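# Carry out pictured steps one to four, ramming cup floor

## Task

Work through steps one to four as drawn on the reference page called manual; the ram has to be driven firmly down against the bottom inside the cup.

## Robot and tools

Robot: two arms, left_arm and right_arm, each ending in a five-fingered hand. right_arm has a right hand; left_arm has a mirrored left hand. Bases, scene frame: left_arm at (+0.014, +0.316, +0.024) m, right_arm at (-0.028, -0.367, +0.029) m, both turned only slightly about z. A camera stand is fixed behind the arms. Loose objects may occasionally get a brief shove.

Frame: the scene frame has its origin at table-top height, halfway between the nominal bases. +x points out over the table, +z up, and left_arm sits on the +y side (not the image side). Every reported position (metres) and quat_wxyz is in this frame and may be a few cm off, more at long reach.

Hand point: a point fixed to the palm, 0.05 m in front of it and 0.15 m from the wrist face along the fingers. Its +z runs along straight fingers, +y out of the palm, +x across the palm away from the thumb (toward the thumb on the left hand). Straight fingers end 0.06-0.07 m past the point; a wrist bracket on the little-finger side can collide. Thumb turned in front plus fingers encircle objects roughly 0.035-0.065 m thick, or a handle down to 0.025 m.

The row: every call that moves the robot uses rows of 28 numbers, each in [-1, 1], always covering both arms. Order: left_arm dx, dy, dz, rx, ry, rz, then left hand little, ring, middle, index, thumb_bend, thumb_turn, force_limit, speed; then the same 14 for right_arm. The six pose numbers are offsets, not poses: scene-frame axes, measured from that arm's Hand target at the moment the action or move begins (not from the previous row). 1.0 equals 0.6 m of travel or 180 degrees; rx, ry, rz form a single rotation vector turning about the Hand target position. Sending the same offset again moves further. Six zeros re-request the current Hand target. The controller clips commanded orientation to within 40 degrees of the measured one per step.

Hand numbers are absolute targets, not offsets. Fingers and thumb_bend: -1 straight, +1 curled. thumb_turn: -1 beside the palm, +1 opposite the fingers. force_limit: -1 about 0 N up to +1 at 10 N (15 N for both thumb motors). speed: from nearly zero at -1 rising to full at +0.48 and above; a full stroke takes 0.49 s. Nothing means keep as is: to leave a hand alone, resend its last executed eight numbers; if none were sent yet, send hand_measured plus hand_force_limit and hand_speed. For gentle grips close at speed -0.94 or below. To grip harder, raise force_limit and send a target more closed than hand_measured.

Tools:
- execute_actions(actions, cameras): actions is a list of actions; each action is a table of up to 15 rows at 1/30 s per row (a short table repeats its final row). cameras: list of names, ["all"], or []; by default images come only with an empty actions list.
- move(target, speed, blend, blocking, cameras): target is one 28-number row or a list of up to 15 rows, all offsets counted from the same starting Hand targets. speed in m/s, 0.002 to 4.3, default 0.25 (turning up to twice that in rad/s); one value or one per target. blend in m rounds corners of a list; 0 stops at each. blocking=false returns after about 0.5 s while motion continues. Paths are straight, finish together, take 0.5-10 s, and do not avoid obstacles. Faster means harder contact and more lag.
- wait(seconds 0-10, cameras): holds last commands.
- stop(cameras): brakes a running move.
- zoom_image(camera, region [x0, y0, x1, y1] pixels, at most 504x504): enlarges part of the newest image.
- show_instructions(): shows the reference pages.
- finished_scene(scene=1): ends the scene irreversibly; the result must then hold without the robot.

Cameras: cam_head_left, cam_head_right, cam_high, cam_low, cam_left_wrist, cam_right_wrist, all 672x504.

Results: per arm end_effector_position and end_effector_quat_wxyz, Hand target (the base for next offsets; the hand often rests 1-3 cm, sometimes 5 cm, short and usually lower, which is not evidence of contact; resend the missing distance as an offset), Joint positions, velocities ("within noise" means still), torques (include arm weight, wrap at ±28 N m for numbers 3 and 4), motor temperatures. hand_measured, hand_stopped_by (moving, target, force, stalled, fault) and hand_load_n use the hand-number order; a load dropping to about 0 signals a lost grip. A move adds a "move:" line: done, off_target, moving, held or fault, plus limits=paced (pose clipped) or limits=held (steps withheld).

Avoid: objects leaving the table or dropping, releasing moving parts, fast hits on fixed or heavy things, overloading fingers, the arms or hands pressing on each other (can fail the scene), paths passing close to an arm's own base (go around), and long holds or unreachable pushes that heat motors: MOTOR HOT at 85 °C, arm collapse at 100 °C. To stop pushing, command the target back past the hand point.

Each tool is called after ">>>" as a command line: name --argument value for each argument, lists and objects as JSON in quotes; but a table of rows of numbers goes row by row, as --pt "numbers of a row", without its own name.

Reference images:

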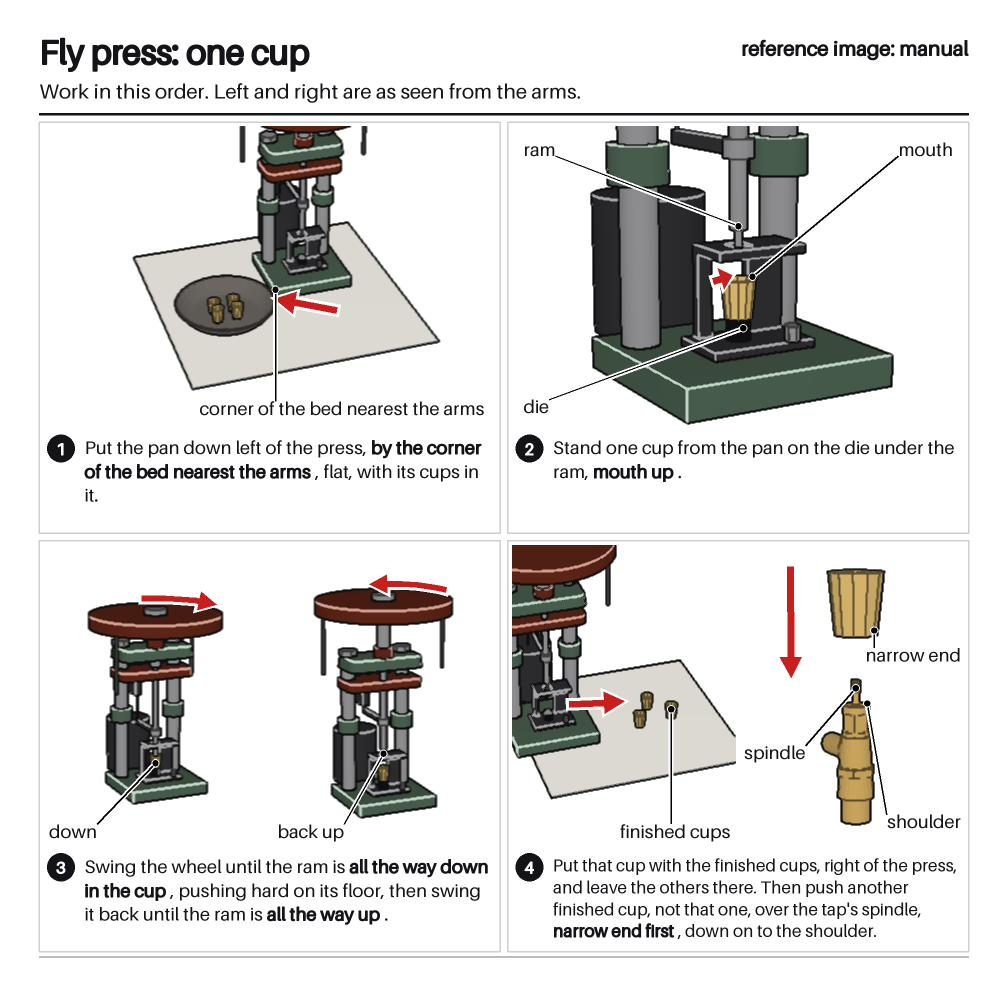

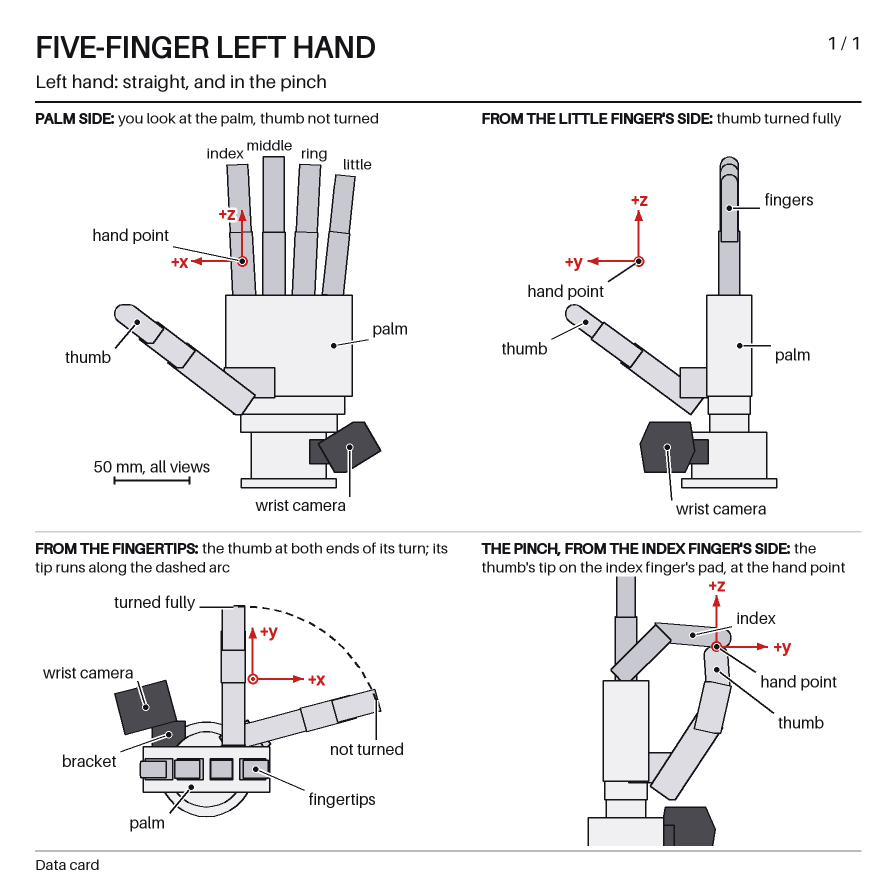

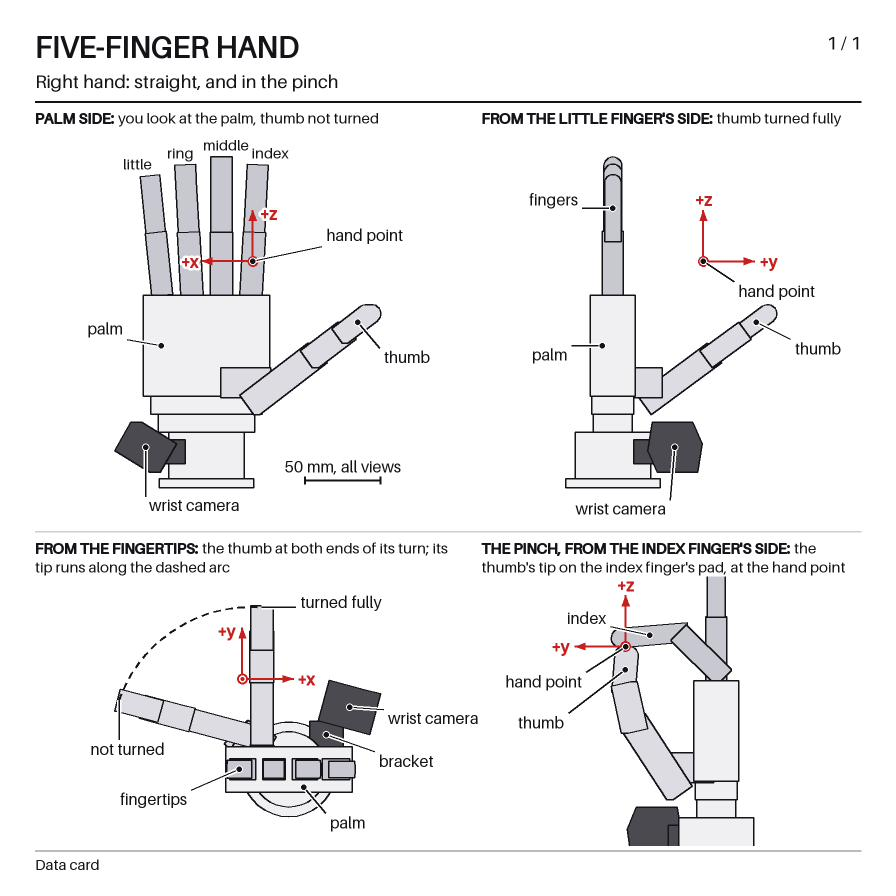

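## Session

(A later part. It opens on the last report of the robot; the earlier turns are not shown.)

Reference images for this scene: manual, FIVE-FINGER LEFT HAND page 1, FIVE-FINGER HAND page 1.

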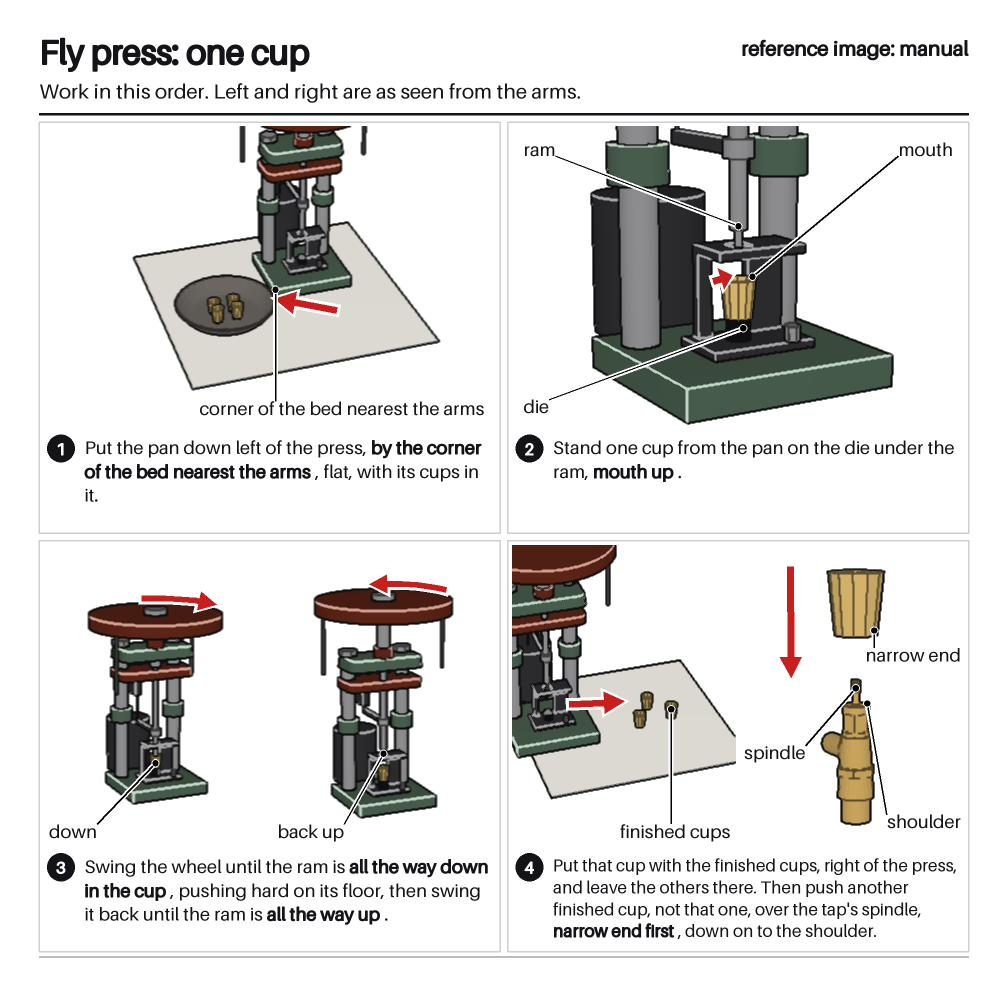

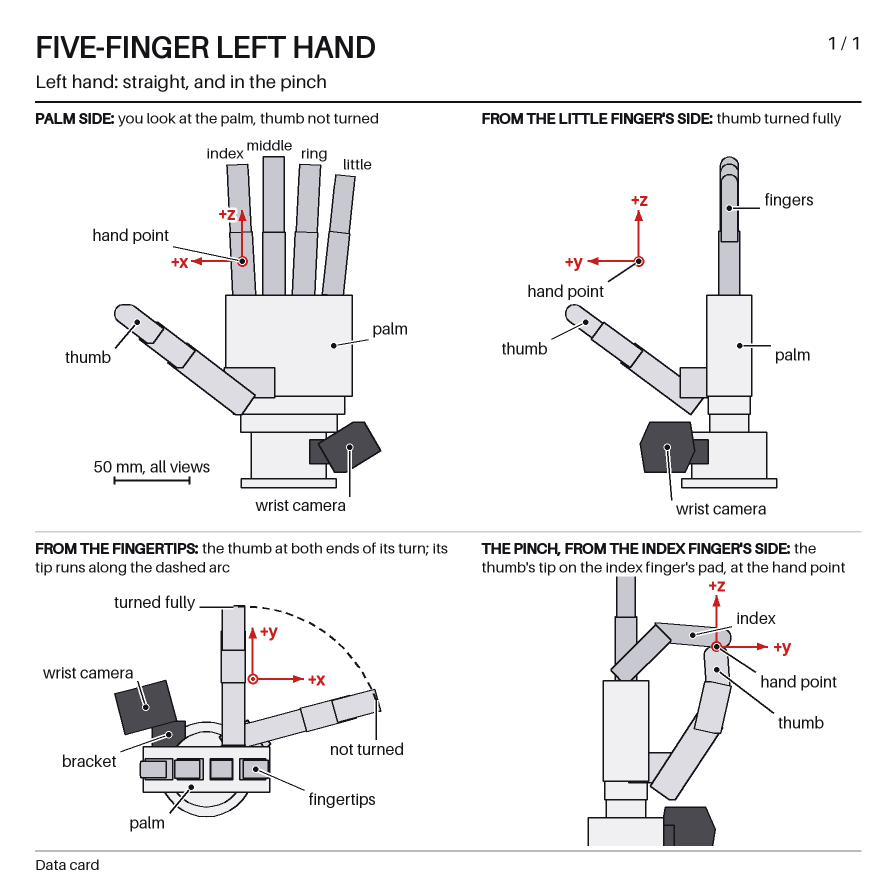

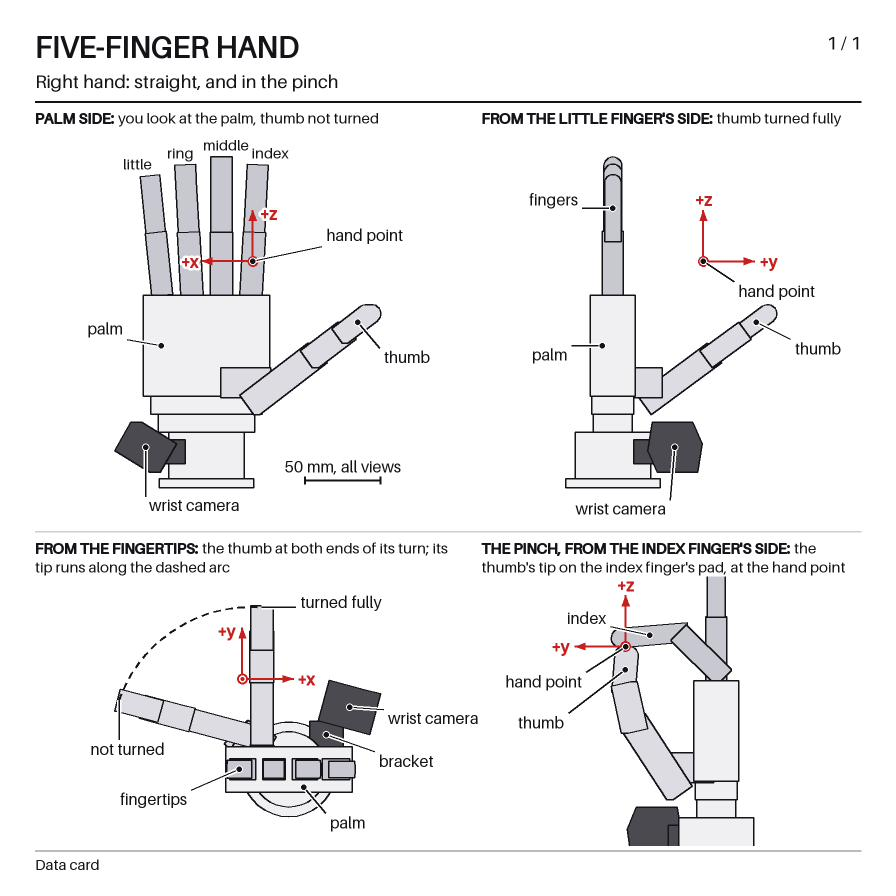

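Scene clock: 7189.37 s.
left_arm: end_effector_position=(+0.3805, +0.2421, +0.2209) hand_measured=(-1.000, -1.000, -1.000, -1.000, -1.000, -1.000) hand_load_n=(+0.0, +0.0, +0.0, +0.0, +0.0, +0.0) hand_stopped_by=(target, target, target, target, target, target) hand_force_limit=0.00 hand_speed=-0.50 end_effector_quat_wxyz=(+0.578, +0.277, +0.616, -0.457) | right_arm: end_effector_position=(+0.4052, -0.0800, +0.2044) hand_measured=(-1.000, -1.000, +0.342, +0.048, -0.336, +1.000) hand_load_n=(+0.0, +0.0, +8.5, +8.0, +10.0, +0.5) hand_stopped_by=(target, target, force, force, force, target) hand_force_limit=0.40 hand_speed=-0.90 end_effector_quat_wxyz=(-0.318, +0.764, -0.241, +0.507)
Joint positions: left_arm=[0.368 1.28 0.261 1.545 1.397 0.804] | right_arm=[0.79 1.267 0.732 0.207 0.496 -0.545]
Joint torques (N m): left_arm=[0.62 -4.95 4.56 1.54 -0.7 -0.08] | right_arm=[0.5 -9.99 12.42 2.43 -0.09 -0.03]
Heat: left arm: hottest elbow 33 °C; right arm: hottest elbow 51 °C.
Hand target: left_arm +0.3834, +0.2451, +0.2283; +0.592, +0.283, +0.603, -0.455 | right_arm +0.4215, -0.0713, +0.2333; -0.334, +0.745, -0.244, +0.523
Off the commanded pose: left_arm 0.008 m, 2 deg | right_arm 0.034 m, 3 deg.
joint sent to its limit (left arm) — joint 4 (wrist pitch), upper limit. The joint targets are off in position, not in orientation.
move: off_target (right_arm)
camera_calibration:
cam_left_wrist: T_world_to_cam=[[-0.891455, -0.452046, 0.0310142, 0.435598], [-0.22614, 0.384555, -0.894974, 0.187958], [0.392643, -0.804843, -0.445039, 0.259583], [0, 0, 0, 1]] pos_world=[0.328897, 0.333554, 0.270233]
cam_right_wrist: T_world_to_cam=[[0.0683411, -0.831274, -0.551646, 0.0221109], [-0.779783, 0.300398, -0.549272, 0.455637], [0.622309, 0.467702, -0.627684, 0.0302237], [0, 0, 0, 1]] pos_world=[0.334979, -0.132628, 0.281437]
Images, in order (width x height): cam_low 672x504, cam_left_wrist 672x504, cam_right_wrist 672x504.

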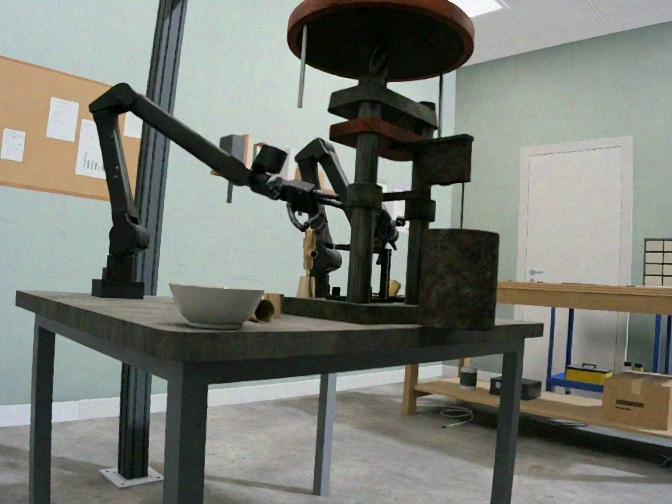

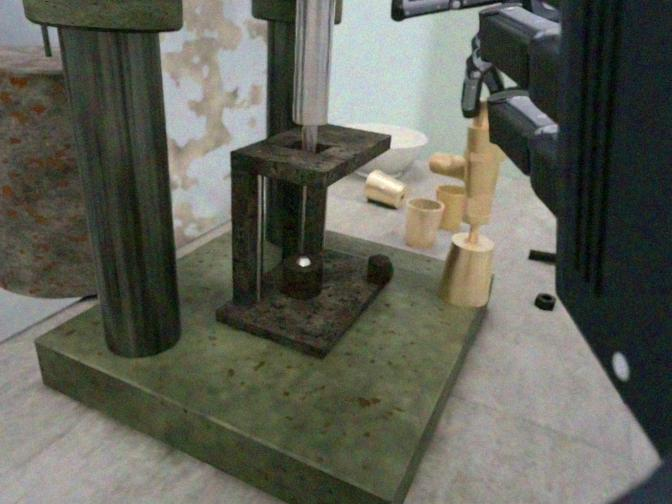

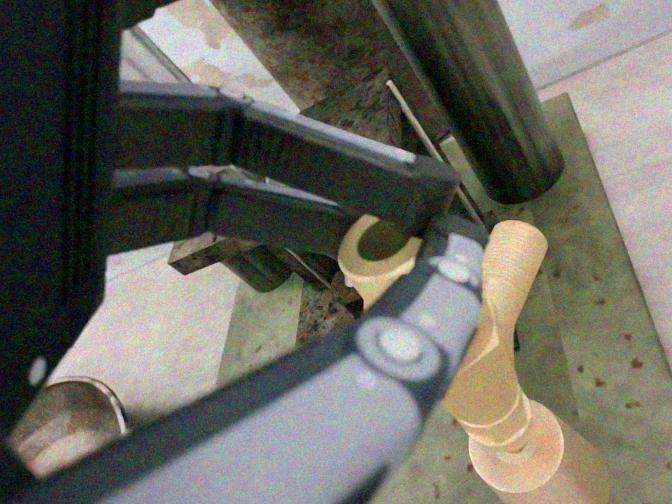

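>>> move --target '[0,0,0,0,0,0,-1,-1,-1,-1,-1,-1,0.0,-0.5,0.00024,0.00023,-0.0017,-0.000444,0.000457,0,-1,-1,0.4,0.2,-0.2,1.0,0.4,-0.9]' --speed 0.03 --cameras '["cam_left_wrist","cam_right_wrist"]'

>>> zoom_image --camera "cam_right_wrist" --region '[500, 435, 535, 470]'

>>> zoom_image --camera "cam_left_wrist" --region '[435, 190, 505, 260]'

Scene clock: 7197.30 s.
left_arm: end_effector_position=(+0.3805, +0.2421, +0.2209) hand_measured=(-1.000, -1.000, -1.000, -1.000, -1.000, -1.000) hand_load_n=(+0.0, +0.0, +0.0, +0.0, +0.0, +0.0) hand_stopped_by=(target, target, target, target, target, target) hand_force_limit=0.00 hand_speed=-0.50 end_effector_quat_wxyz=(+0.578, +0.277, +0.616, -0.457) | right_arm: end_effector_position=(+0.4053, -0.0799, +0.2037) hand_measured=(-1.000, -1.000, +0.342, +0.048, -0.336, +1.000) hand_load_n=(+0.0, +0.0, +8.5, +8.5, +10.5, +0.5) hand_stopped_by=(target, target, force, force, force, target) hand_force_limit=0.40 hand_speed=-0.90 end_effector_quat_wxyz=(-0.318, +0.764, -0.241, +0.507)
Joint positions: left_arm=[0.368 1.28 0.261 1.545 1.397 0.804] | right_arm=[0.79 1.268 0.732 0.207 0.496 -0.545]
Joint torques (N m): left_arm=[0.67 -5.07 4.55 1.54 -0.69 -0.07] | right_arm=[0.38 -9.99 12.42 2.45 -0.09 -0.02]
Heat: left arm: hottest elbow 33 °C; right arm: hottest elbow 51 °C.
Hand target: left_arm +0.3834, +0.2451, +0.2283; +0.592, +0.283, +0.603, -0.455 | right_arm +0.4216, -0.0711, +0.2323; -0.334, +0.746, -0.244, +0.522
Off the commanded pose: left_arm 0.008 m, 2 deg | right_arm 0.034 m, 3 deg.
joint sent to its limit (left arm) — joint 4 (wrist pitch), upper limit. The joint targets are off in position, not in orientation.
move: off_target (right_arm)
camera_calibration:
cam_left_wrist: T_world_to_cam=[[-0.891455, -0.452046, 0.0310142, 0.435598], [-0.22614, 0.384555, -0.894974, 0.187958], [0.392643, -0.804843, -0.445039, 0.259583], [0, 0, 0, 1]] pos_world=[0.328897, 0.333554, 0.270233]
cam_right_wrist: T_world_to_cam=[[0.0677479, -0.831832, -0.550878, 0.0217583], [-0.780412, 0.299813, -0.548698, 0.455406], [0.621584, 0.467085, -0.62886, 0.0301662], [0, 0, 0, 1]] pos_world=[0.335179, -0.132527, 0.280836]
Images, in order (width x height): cam_left_wrist 672x504, cam_right_wrist 672x504.

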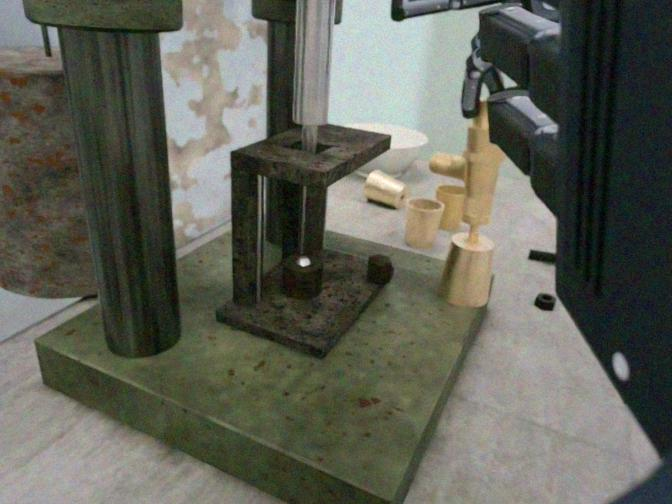

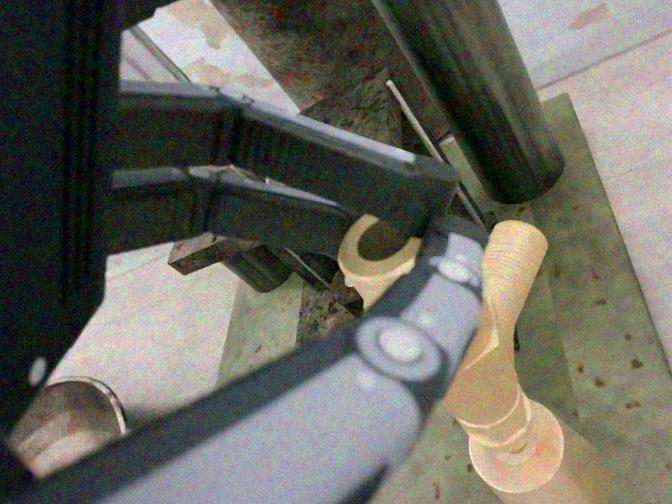

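Scaled by 14.400.

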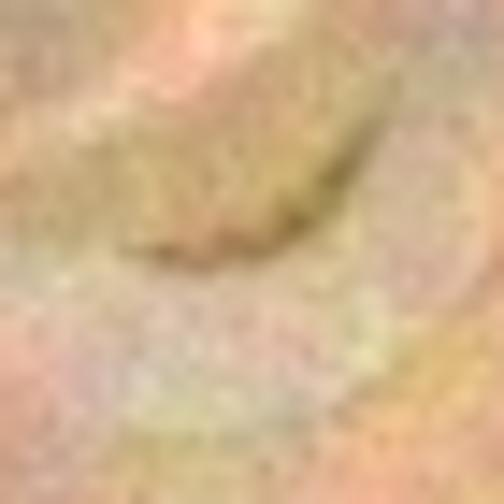

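Scaled by 7.200.

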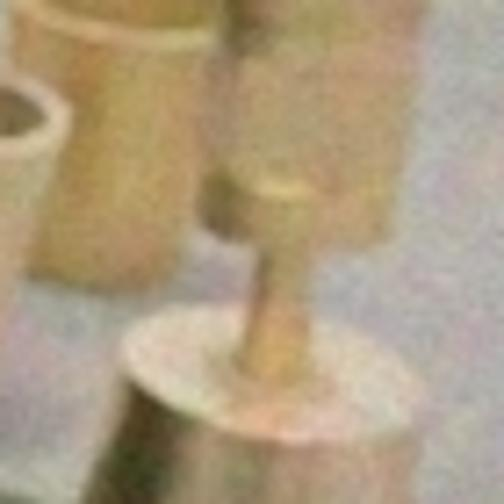

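>>> execute_actions --actions '[]' --cameras '["cam_left_wrist","cam_low","cam_high","cam_head_right"]'

>>> zoom_image --camera "cam_low" --region '[280, 210, 340, 300]'

>>> zoom_image --camera "cam_left_wrist" --region '[410, 80, 530, 320]'

>>> zoom_image --camera "cam_high" --region '[380, 160, 540, 320]'

Scene clock: 7223.87 s.
left_arm: end_effector_position=(+0.3805, +0.2421, +0.2209) hand_measured=(-1.000, -1.000, -1.000, -1.000, -1.000, -1.000) hand_load_n=(+0.0, +0.0, +0.0, +0.0, +0.0, +0.0) hand_stopped_by=(target, target, target, target, target, target) hand_force_limit=0.00 hand_speed=-0.50 end_effector_quat_wxyz=(+0.578, +0.277, +0.616, -0.457) | right_arm: end_effector_position=(+0.4053, -0.0799, +0.2037) hand_measured=(-1.000, -1.000, +0.342, +0.048, -0.336, +1.000) hand_load_n=(+0.0, +0.0, +8.5, +8.0, +10.0, +0.5) hand_stopped_by=(target, target, force, force, force, target) hand_force_limit=0.40 hand_speed=-0.90 end_effector_quat_wxyz=(-0.318, +0.764, -0.241, +0.507)
Joint positions: left_arm=[0.368 1.28 0.261 1.545 1.397 0.804] | right_arm=[0.79 1.268 0.732 0.207 0.496 -0.545]
Joint velocities: within noise
Joint torques (N m): left_arm=[0.67 -5.01 4.55 1.54 -0.69 -0.08] | right_arm=[0.5 -9.7 12.4 2.45 -0.08 -0.01]
Motor temperatures (°C): left_arm=[29 27 33 28 27 28] | right_arm=[25 29 51 29 26 29]
Heat: left arm: hottest elbow 33 °C; right arm: hottest elbow 51 °C.
Hand target: left_arm +0.3834, +0.2451, +0.2283; +0.592, +0.283, +0.603, -0.455 | right_arm +0.4216, -0.0711, +0.2323; -0.334, +0.746, -0.244, +0.522
Off the commanded pose: left_arm 0.008 m, 2 deg | right_arm 0.034 m, 3 deg.
camera_calibration:
cam_left_wrist: T_world_to_cam=[[-0.891455, -0.452046, 0.0310142, 0.435598], [-0.22614, 0.384555, -0.894974, 0.187958], [0.392643, -0.804843, -0.445039, 0.259583], [0, 0, 0, 1]] pos_world=[0.328897, 0.333554, 0.270233]
Images, in order (width x height): cam_head_right 672x504, cam_high 672x504, cam_low 672x504, cam_left_wrist 672x504.

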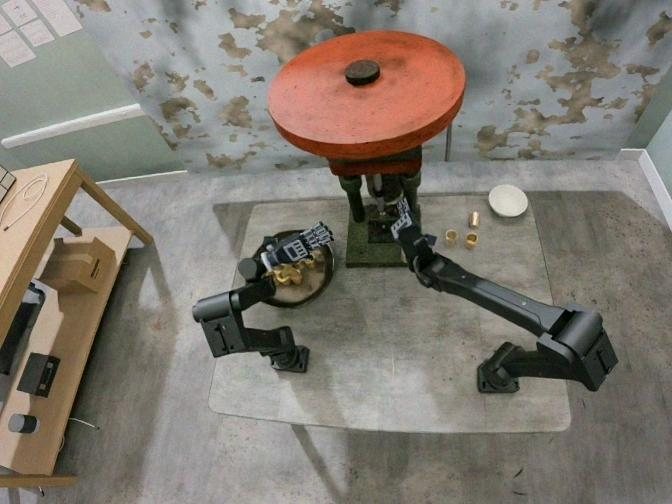

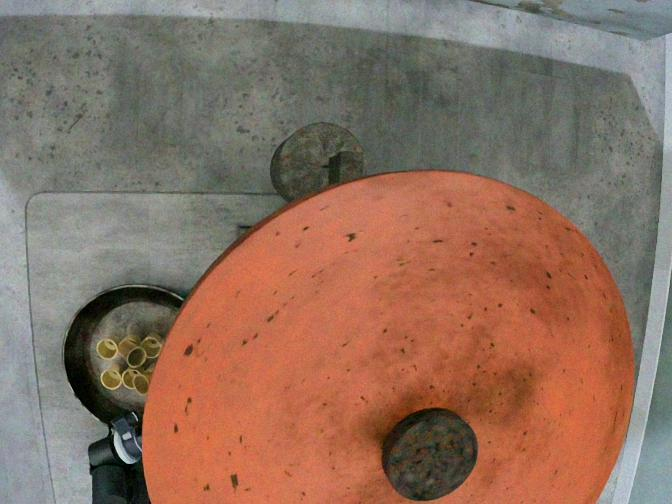

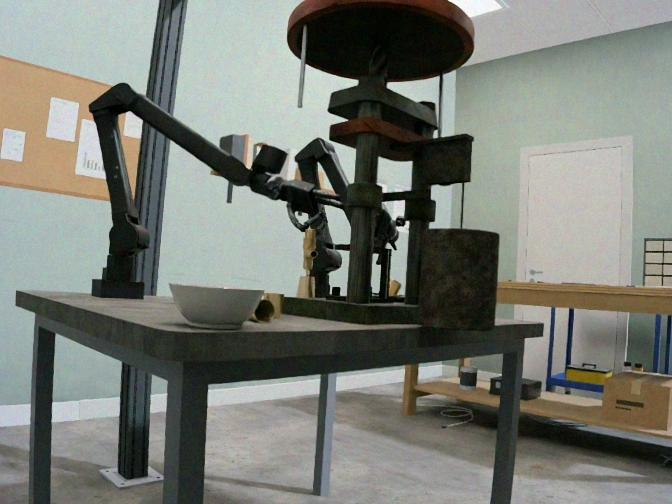

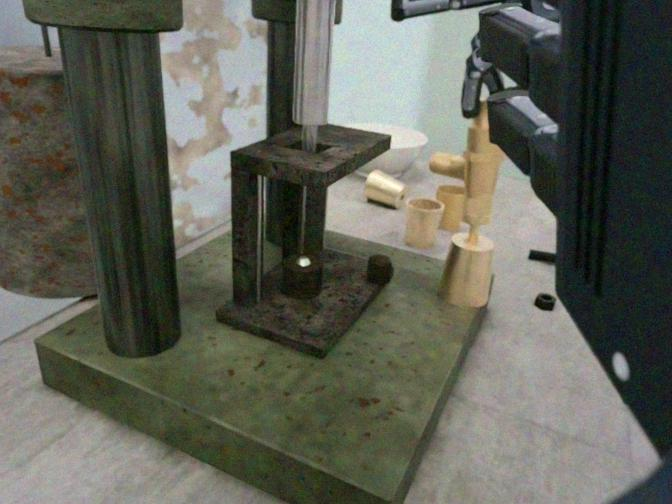

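Scaled by 5.600.

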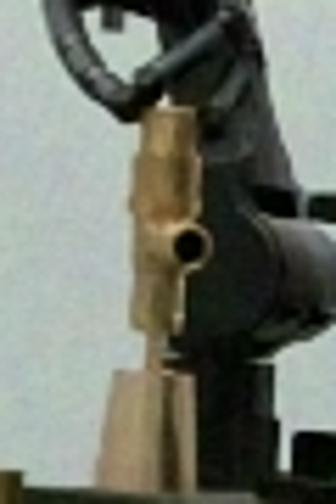

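Scaled by 2.100.

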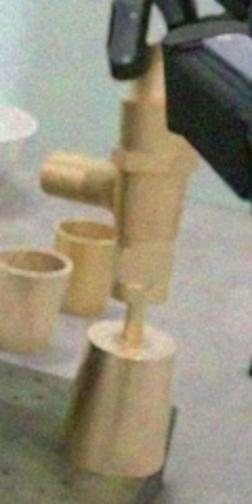

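Scaled by 3.150.

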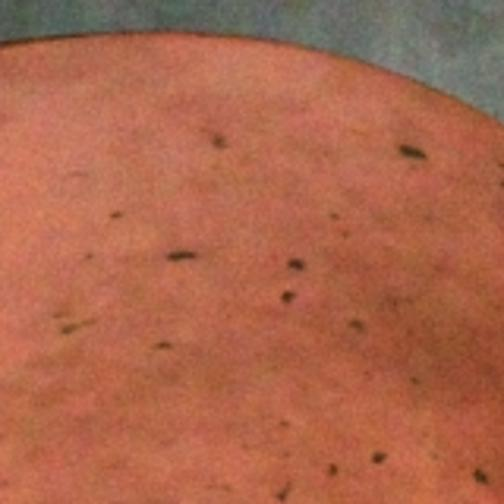

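>>> zoom_image --camera "cam_left_wrist" --region '[350, 160, 470, 250]'

>>> zoom_image --camera "cam_low" --region '[240, 270, 300, 330]'

>>> zoom_image --camera "cam_high" --region '[60, 300, 190, 430]'

Scaled by 4.200.

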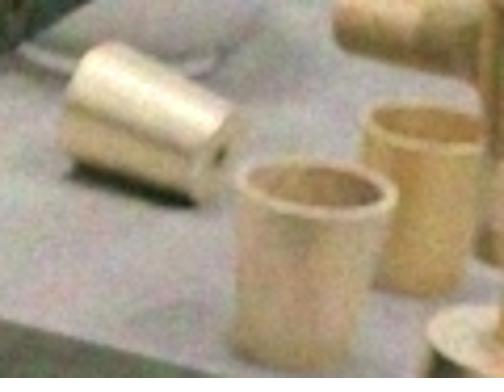

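Scaled by 8.400.

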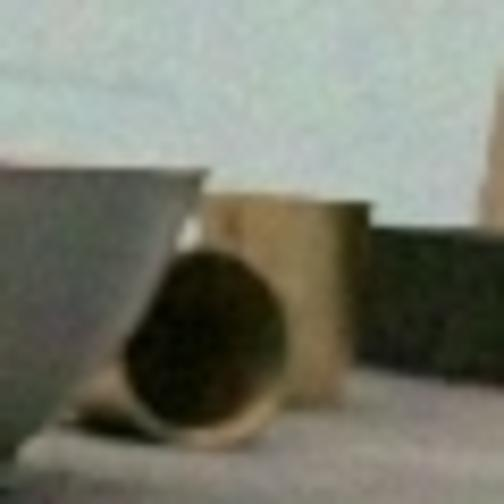

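Scaled by 3.877.

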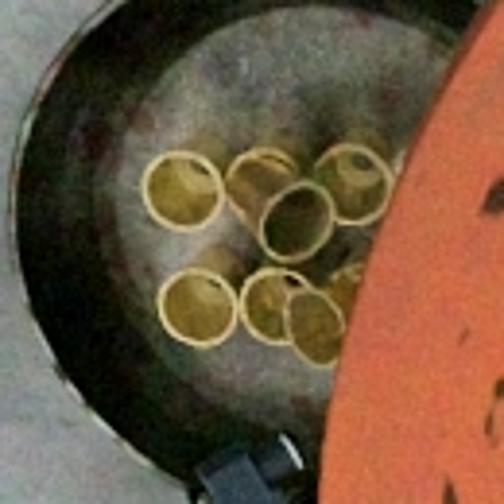

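>>> zoom_image --camera "cam_left_wrist" --region '[390, 182, 414, 210]'

Scaled by 18.000.

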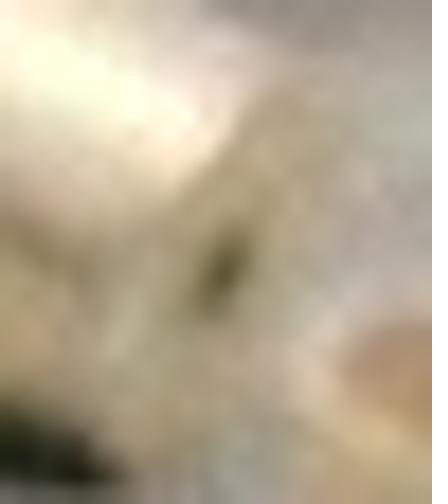

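>>> move --target '[0,0,0,0,0,0,-1,-1,-1,-1,-1,-1,0.0,-0.5,0.00072,0.0007,-0.00509,-0.00133,0.00137,0,-1,-1,0.4,0.2,-0.2,1.0,0.4,-0.9]' --speed 0.03 --cameras '["cam_left_wrist","cam_low","cam_right_wrist"]'

>>> zoom_image --camera "cam_right_wrist" --region '[470, 400, 570, 500]'

>>> zoom_image --camera "cam_left_wrist" --region '[435, 190, 505, 260]'

>>> zoom_image --camera "cam_low" --region '[288, 240, 328, 300]'

Scene clock: 7273.00 s.
left_arm: end_effector_position=(+0.3805, +0.2421, +0.2209) hand_measured=(-1.000, -1.000, -1.000, -1.000, -1.000, -1.000) hand_load_n=(+0.0, +0.0, +0.0, +0.0, +0.0, +0.0) hand_stopped_by=(target, target, target, target, target, target) hand_force_limit=0.00 hand_speed=-0.50 end_effector_quat_wxyz=(+0.578, +0.277, +0.616, -0.457) | right_arm: end_effector_position=(+0.4058, -0.0805, +0.2029) hand_measured=(-1.000, -1.000, +0.342, +0.048, -0.336, +1.000) hand_load_n=(+0.0, +0.0, +8.5, +8.0, +10.0, +0.5) hand_stopped_by=(target, target, force, force, force, target) hand_force_limit=0.40 hand_speed=-0.90 end_effector_quat_wxyz=(-0.317, +0.765, -0.242, +0.507)
Joint positions: left_arm=[0.368 1.28 0.261 1.545 1.397 0.804] | right_arm=[0.789 1.27 0.732 0.207 0.496 -0.545]
Joint torques (N m): left_arm=[0.62 -4.95 4.56 1.52 -0.7 -0.08] | right_arm=[0.5 -9.7 12.46 2.47 -0.09 -0.03]
Heat: left arm: hottest elbow 33 °C; right arm: hottest elbow 51 °C.
Hand target: left_arm +0.3834, +0.2451, +0.2283; +0.592, +0.283, +0.603, -0.455 | right_arm +0.4220, -0.0707, +0.2292; -0.331, +0.748, -0.244, +0.521
Off the commanded pose: left_arm 0.008 m, 2 deg | right_arm 0.032 m, 3 deg.
joint sent to its limit (left arm) — joint 4 (wrist pitch), upper limit. The joint targets are off in position, not in orientation.
move: off_target (right_arm)
camera_calibration:
cam_left_wrist: T_world_to_cam=[[-0.891455, -0.452046, 0.0310142, 0.435598], [-0.22614, 0.384555, -0.894974, 0.187958], [0.392643, -0.804843, -0.445039, 0.259583], [0, 0, 0, 1]] pos_world=[0.328897, 0.333554, 0.270233]
cam_right_wrist: T_world_to_cam=[[0.0658413, -0.832562, -0.550005, 0.0213647], [-0.780554, 0.300404, -0.548172, 0.455487], [0.621611, 0.465401, -0.630081, 0.0298369], [0, 0, 0, 1]] pos_world=[0.335579, -0.132929, 0.280236]
Images, in order (width x height): cam_low 672x504, cam_left_wrist 672x504, cam_right_wrist 672x504.

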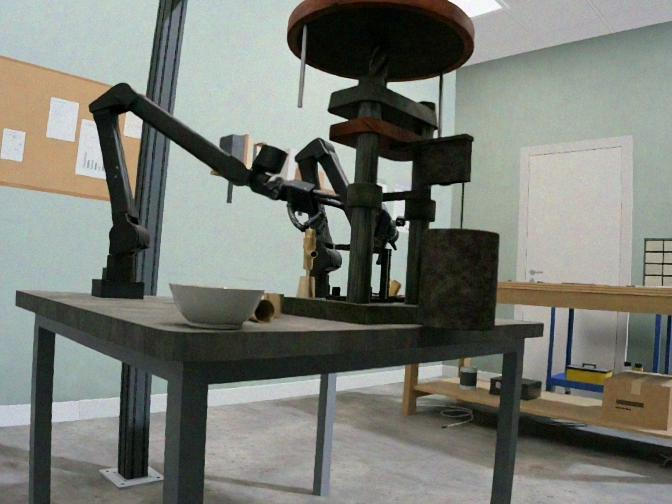

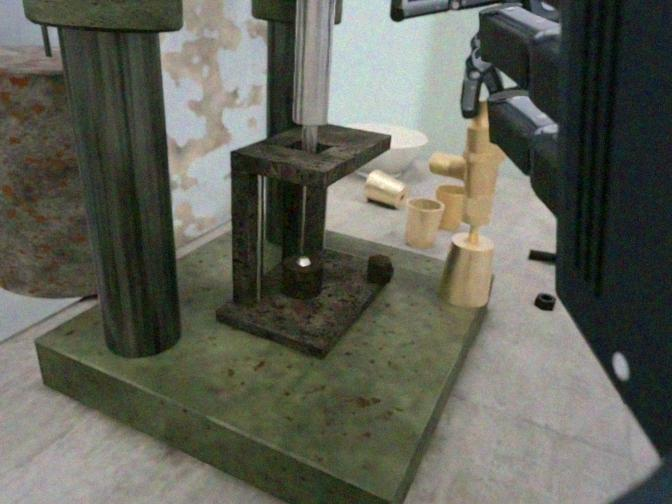

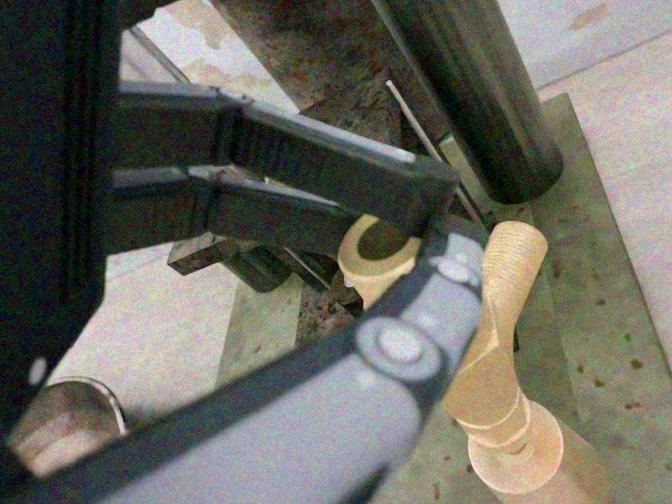

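Scaled by 5.040.

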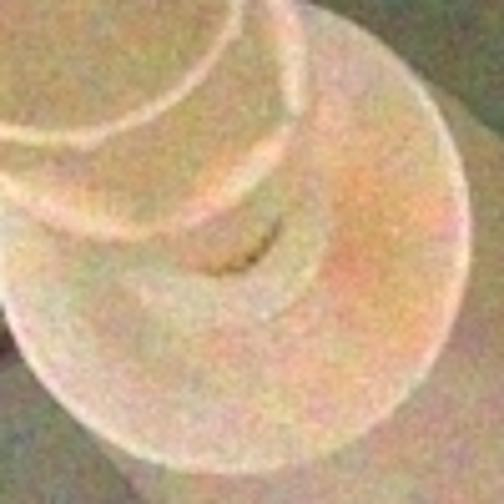

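Scaled by 7.200.

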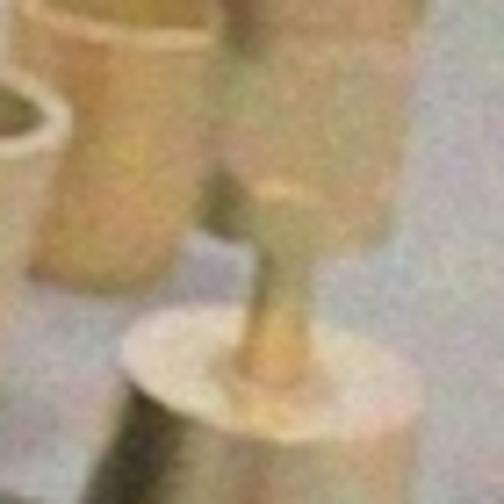

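Scaled by 8.400.

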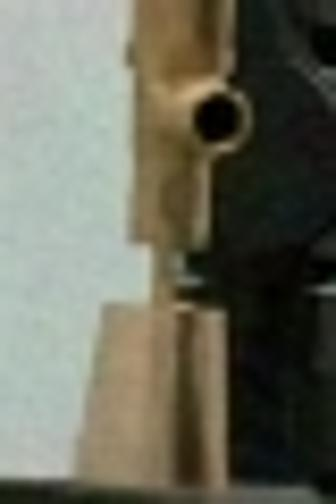

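>>> zoom_image --camera "cam_left_wrist" --region '[380, 0, 560, 135]'

Scaled by 2.800.

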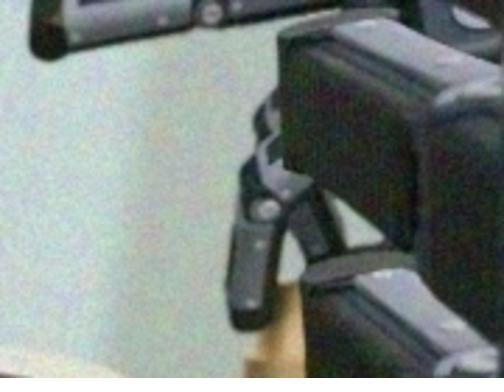

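>>> move --target '[0,0,0,0,0,0,-1,-1,-1,-1,-1,-1,0.0,-0.5,0.00096,0.00093,-0.00678,-0.00177,0.00183,0,-1,-1,0.4,0.2,-0.2,1.0,0.4,-0.9]' --speed 0.03 --cameras '["cam_left_wrist","cam_low","cam_right_wrist"]'

>>> zoom_image --camera "cam_left_wrist" --region '[380, 0, 560, 135]'

>>> zoom_image --camera "cam_right_wrist" --region '[470, 400, 570, 500]'

>>> zoom_image --camera "cam_low" --region '[280, 210, 340, 300]'

Scene clock: 7326.00 s.
left_arm: end_effector_position=(+0.3805, +0.2421, +0.2209) hand_measured=(-1.000, -1.000, -1.000, -1.000, -1.000, -1.000) hand_load_n=(+0.0, -0.5, +0.0, +0.0, +0.0, +0.0) hand_stopped_by=(target, target, target, target, target, target) hand_force_limit=0.00 hand_speed=-0.50 end_effector_quat_wxyz=(+0.578, +0.277, +0.616, -0.457) | right_arm: end_effector_position=(+0.4062, -0.0801, +0.2030) hand_measured=(-1.000, -1.000, +0.342, +0.048, -0.336, +1.000) hand_load_n=(+0.0, +0.0, +8.5, +8.5, +10.0, +0.0) hand_stopped_by=(target, target, force, force, force, target) hand_force_limit=0.40 hand_speed=-0.90 end_effector_quat_wxyz=(-0.317, +0.765, -0.242, +0.507)
Joint positions: left_arm=[0.368 1.28 0.261 1.545 1.397 0.804] | right_arm=[0.789 1.271 0.734 0.207 0.496 -0.545]
Joint torques (N m): left_arm=[0.67 -5.01 4.56 1.55 -0.69 -0.08] | right_arm=[0.56 -8.76 12.57 2.44 -0.07 -0.02]
Heat: left arm: hottest elbow 33 °C; right arm: hottest elbow 52 °C.
Hand target: left_arm +0.3834, +0.2451, +0.2283; +0.592, +0.283, +0.603, -0.455 | right_arm +0.4226, -0.0702, +0.2252; -0.329, +0.750, -0.243, +0.520
Off the commanded pose: left_arm 0.008 m, 2 deg | right_arm 0.029 m, 3 deg.
joint sent to its limit (left arm) — joint 4 (wrist pitch), upper limit. The joint targets are off in position, not in orientation.
move: off_target (right_arm)
camera_calibration:
cam_left_wrist: T_world_to_cam=[[-0.891455, -0.452046, 0.0310142, 0.435598], [-0.22614, 0.384555, -0.894974, 0.187958], [0.392643, -0.804843, -0.445039, 0.259583], [0, 0, 0, 1]] pos_world=[0.328897, 0.333554, 0.270233]
cam_right_wrist: T_world_to_cam=[[0.0658413, -0.832562, -0.550005, 0.0217198], [-0.780554, 0.300404, -0.548172, 0.455812], [0.621611, 0.465401, -0.630081, 0.029403], [0, 0, 0, 1]] pos_world=[0.336079, -0.132529, 0.280336]
Images, in order (width x height): cam_low 672x504, cam_left_wrist 672x504, cam_right_wrist 672x504.

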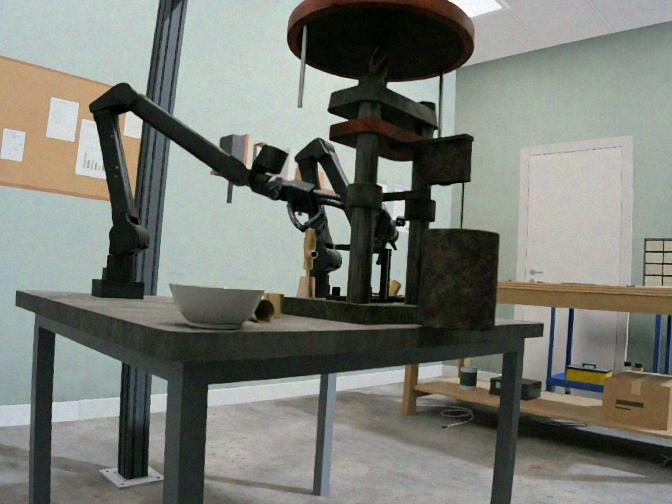

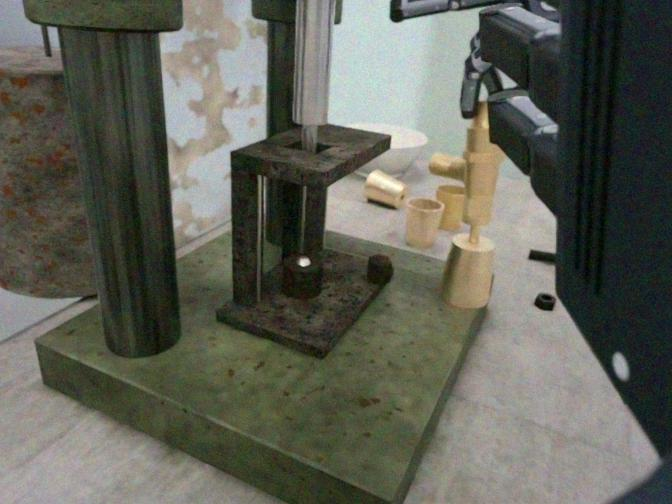

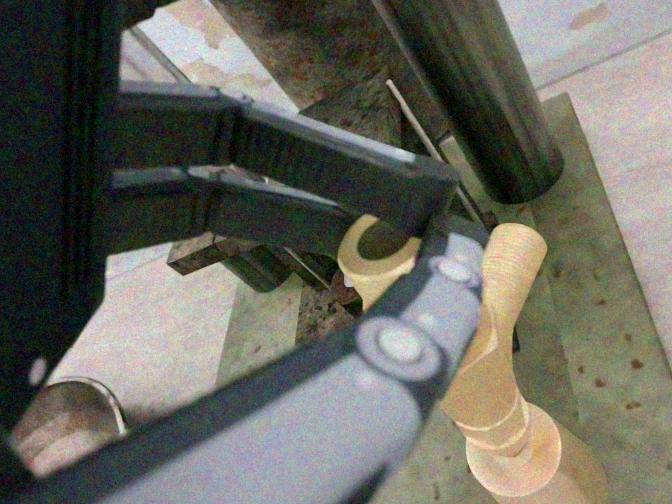

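Scaled by 2.800.

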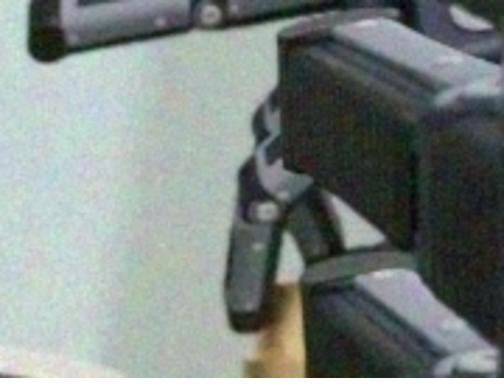

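Scaled by 5.040.

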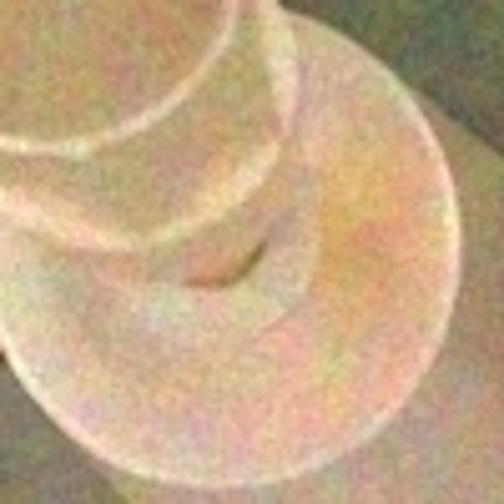

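Scaled by 5.600.

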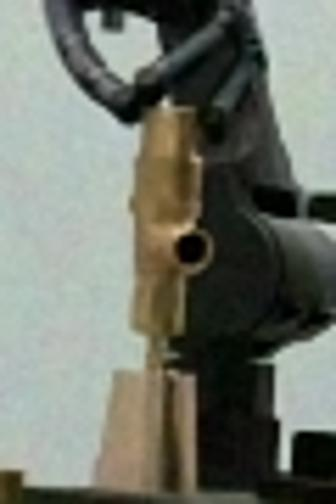

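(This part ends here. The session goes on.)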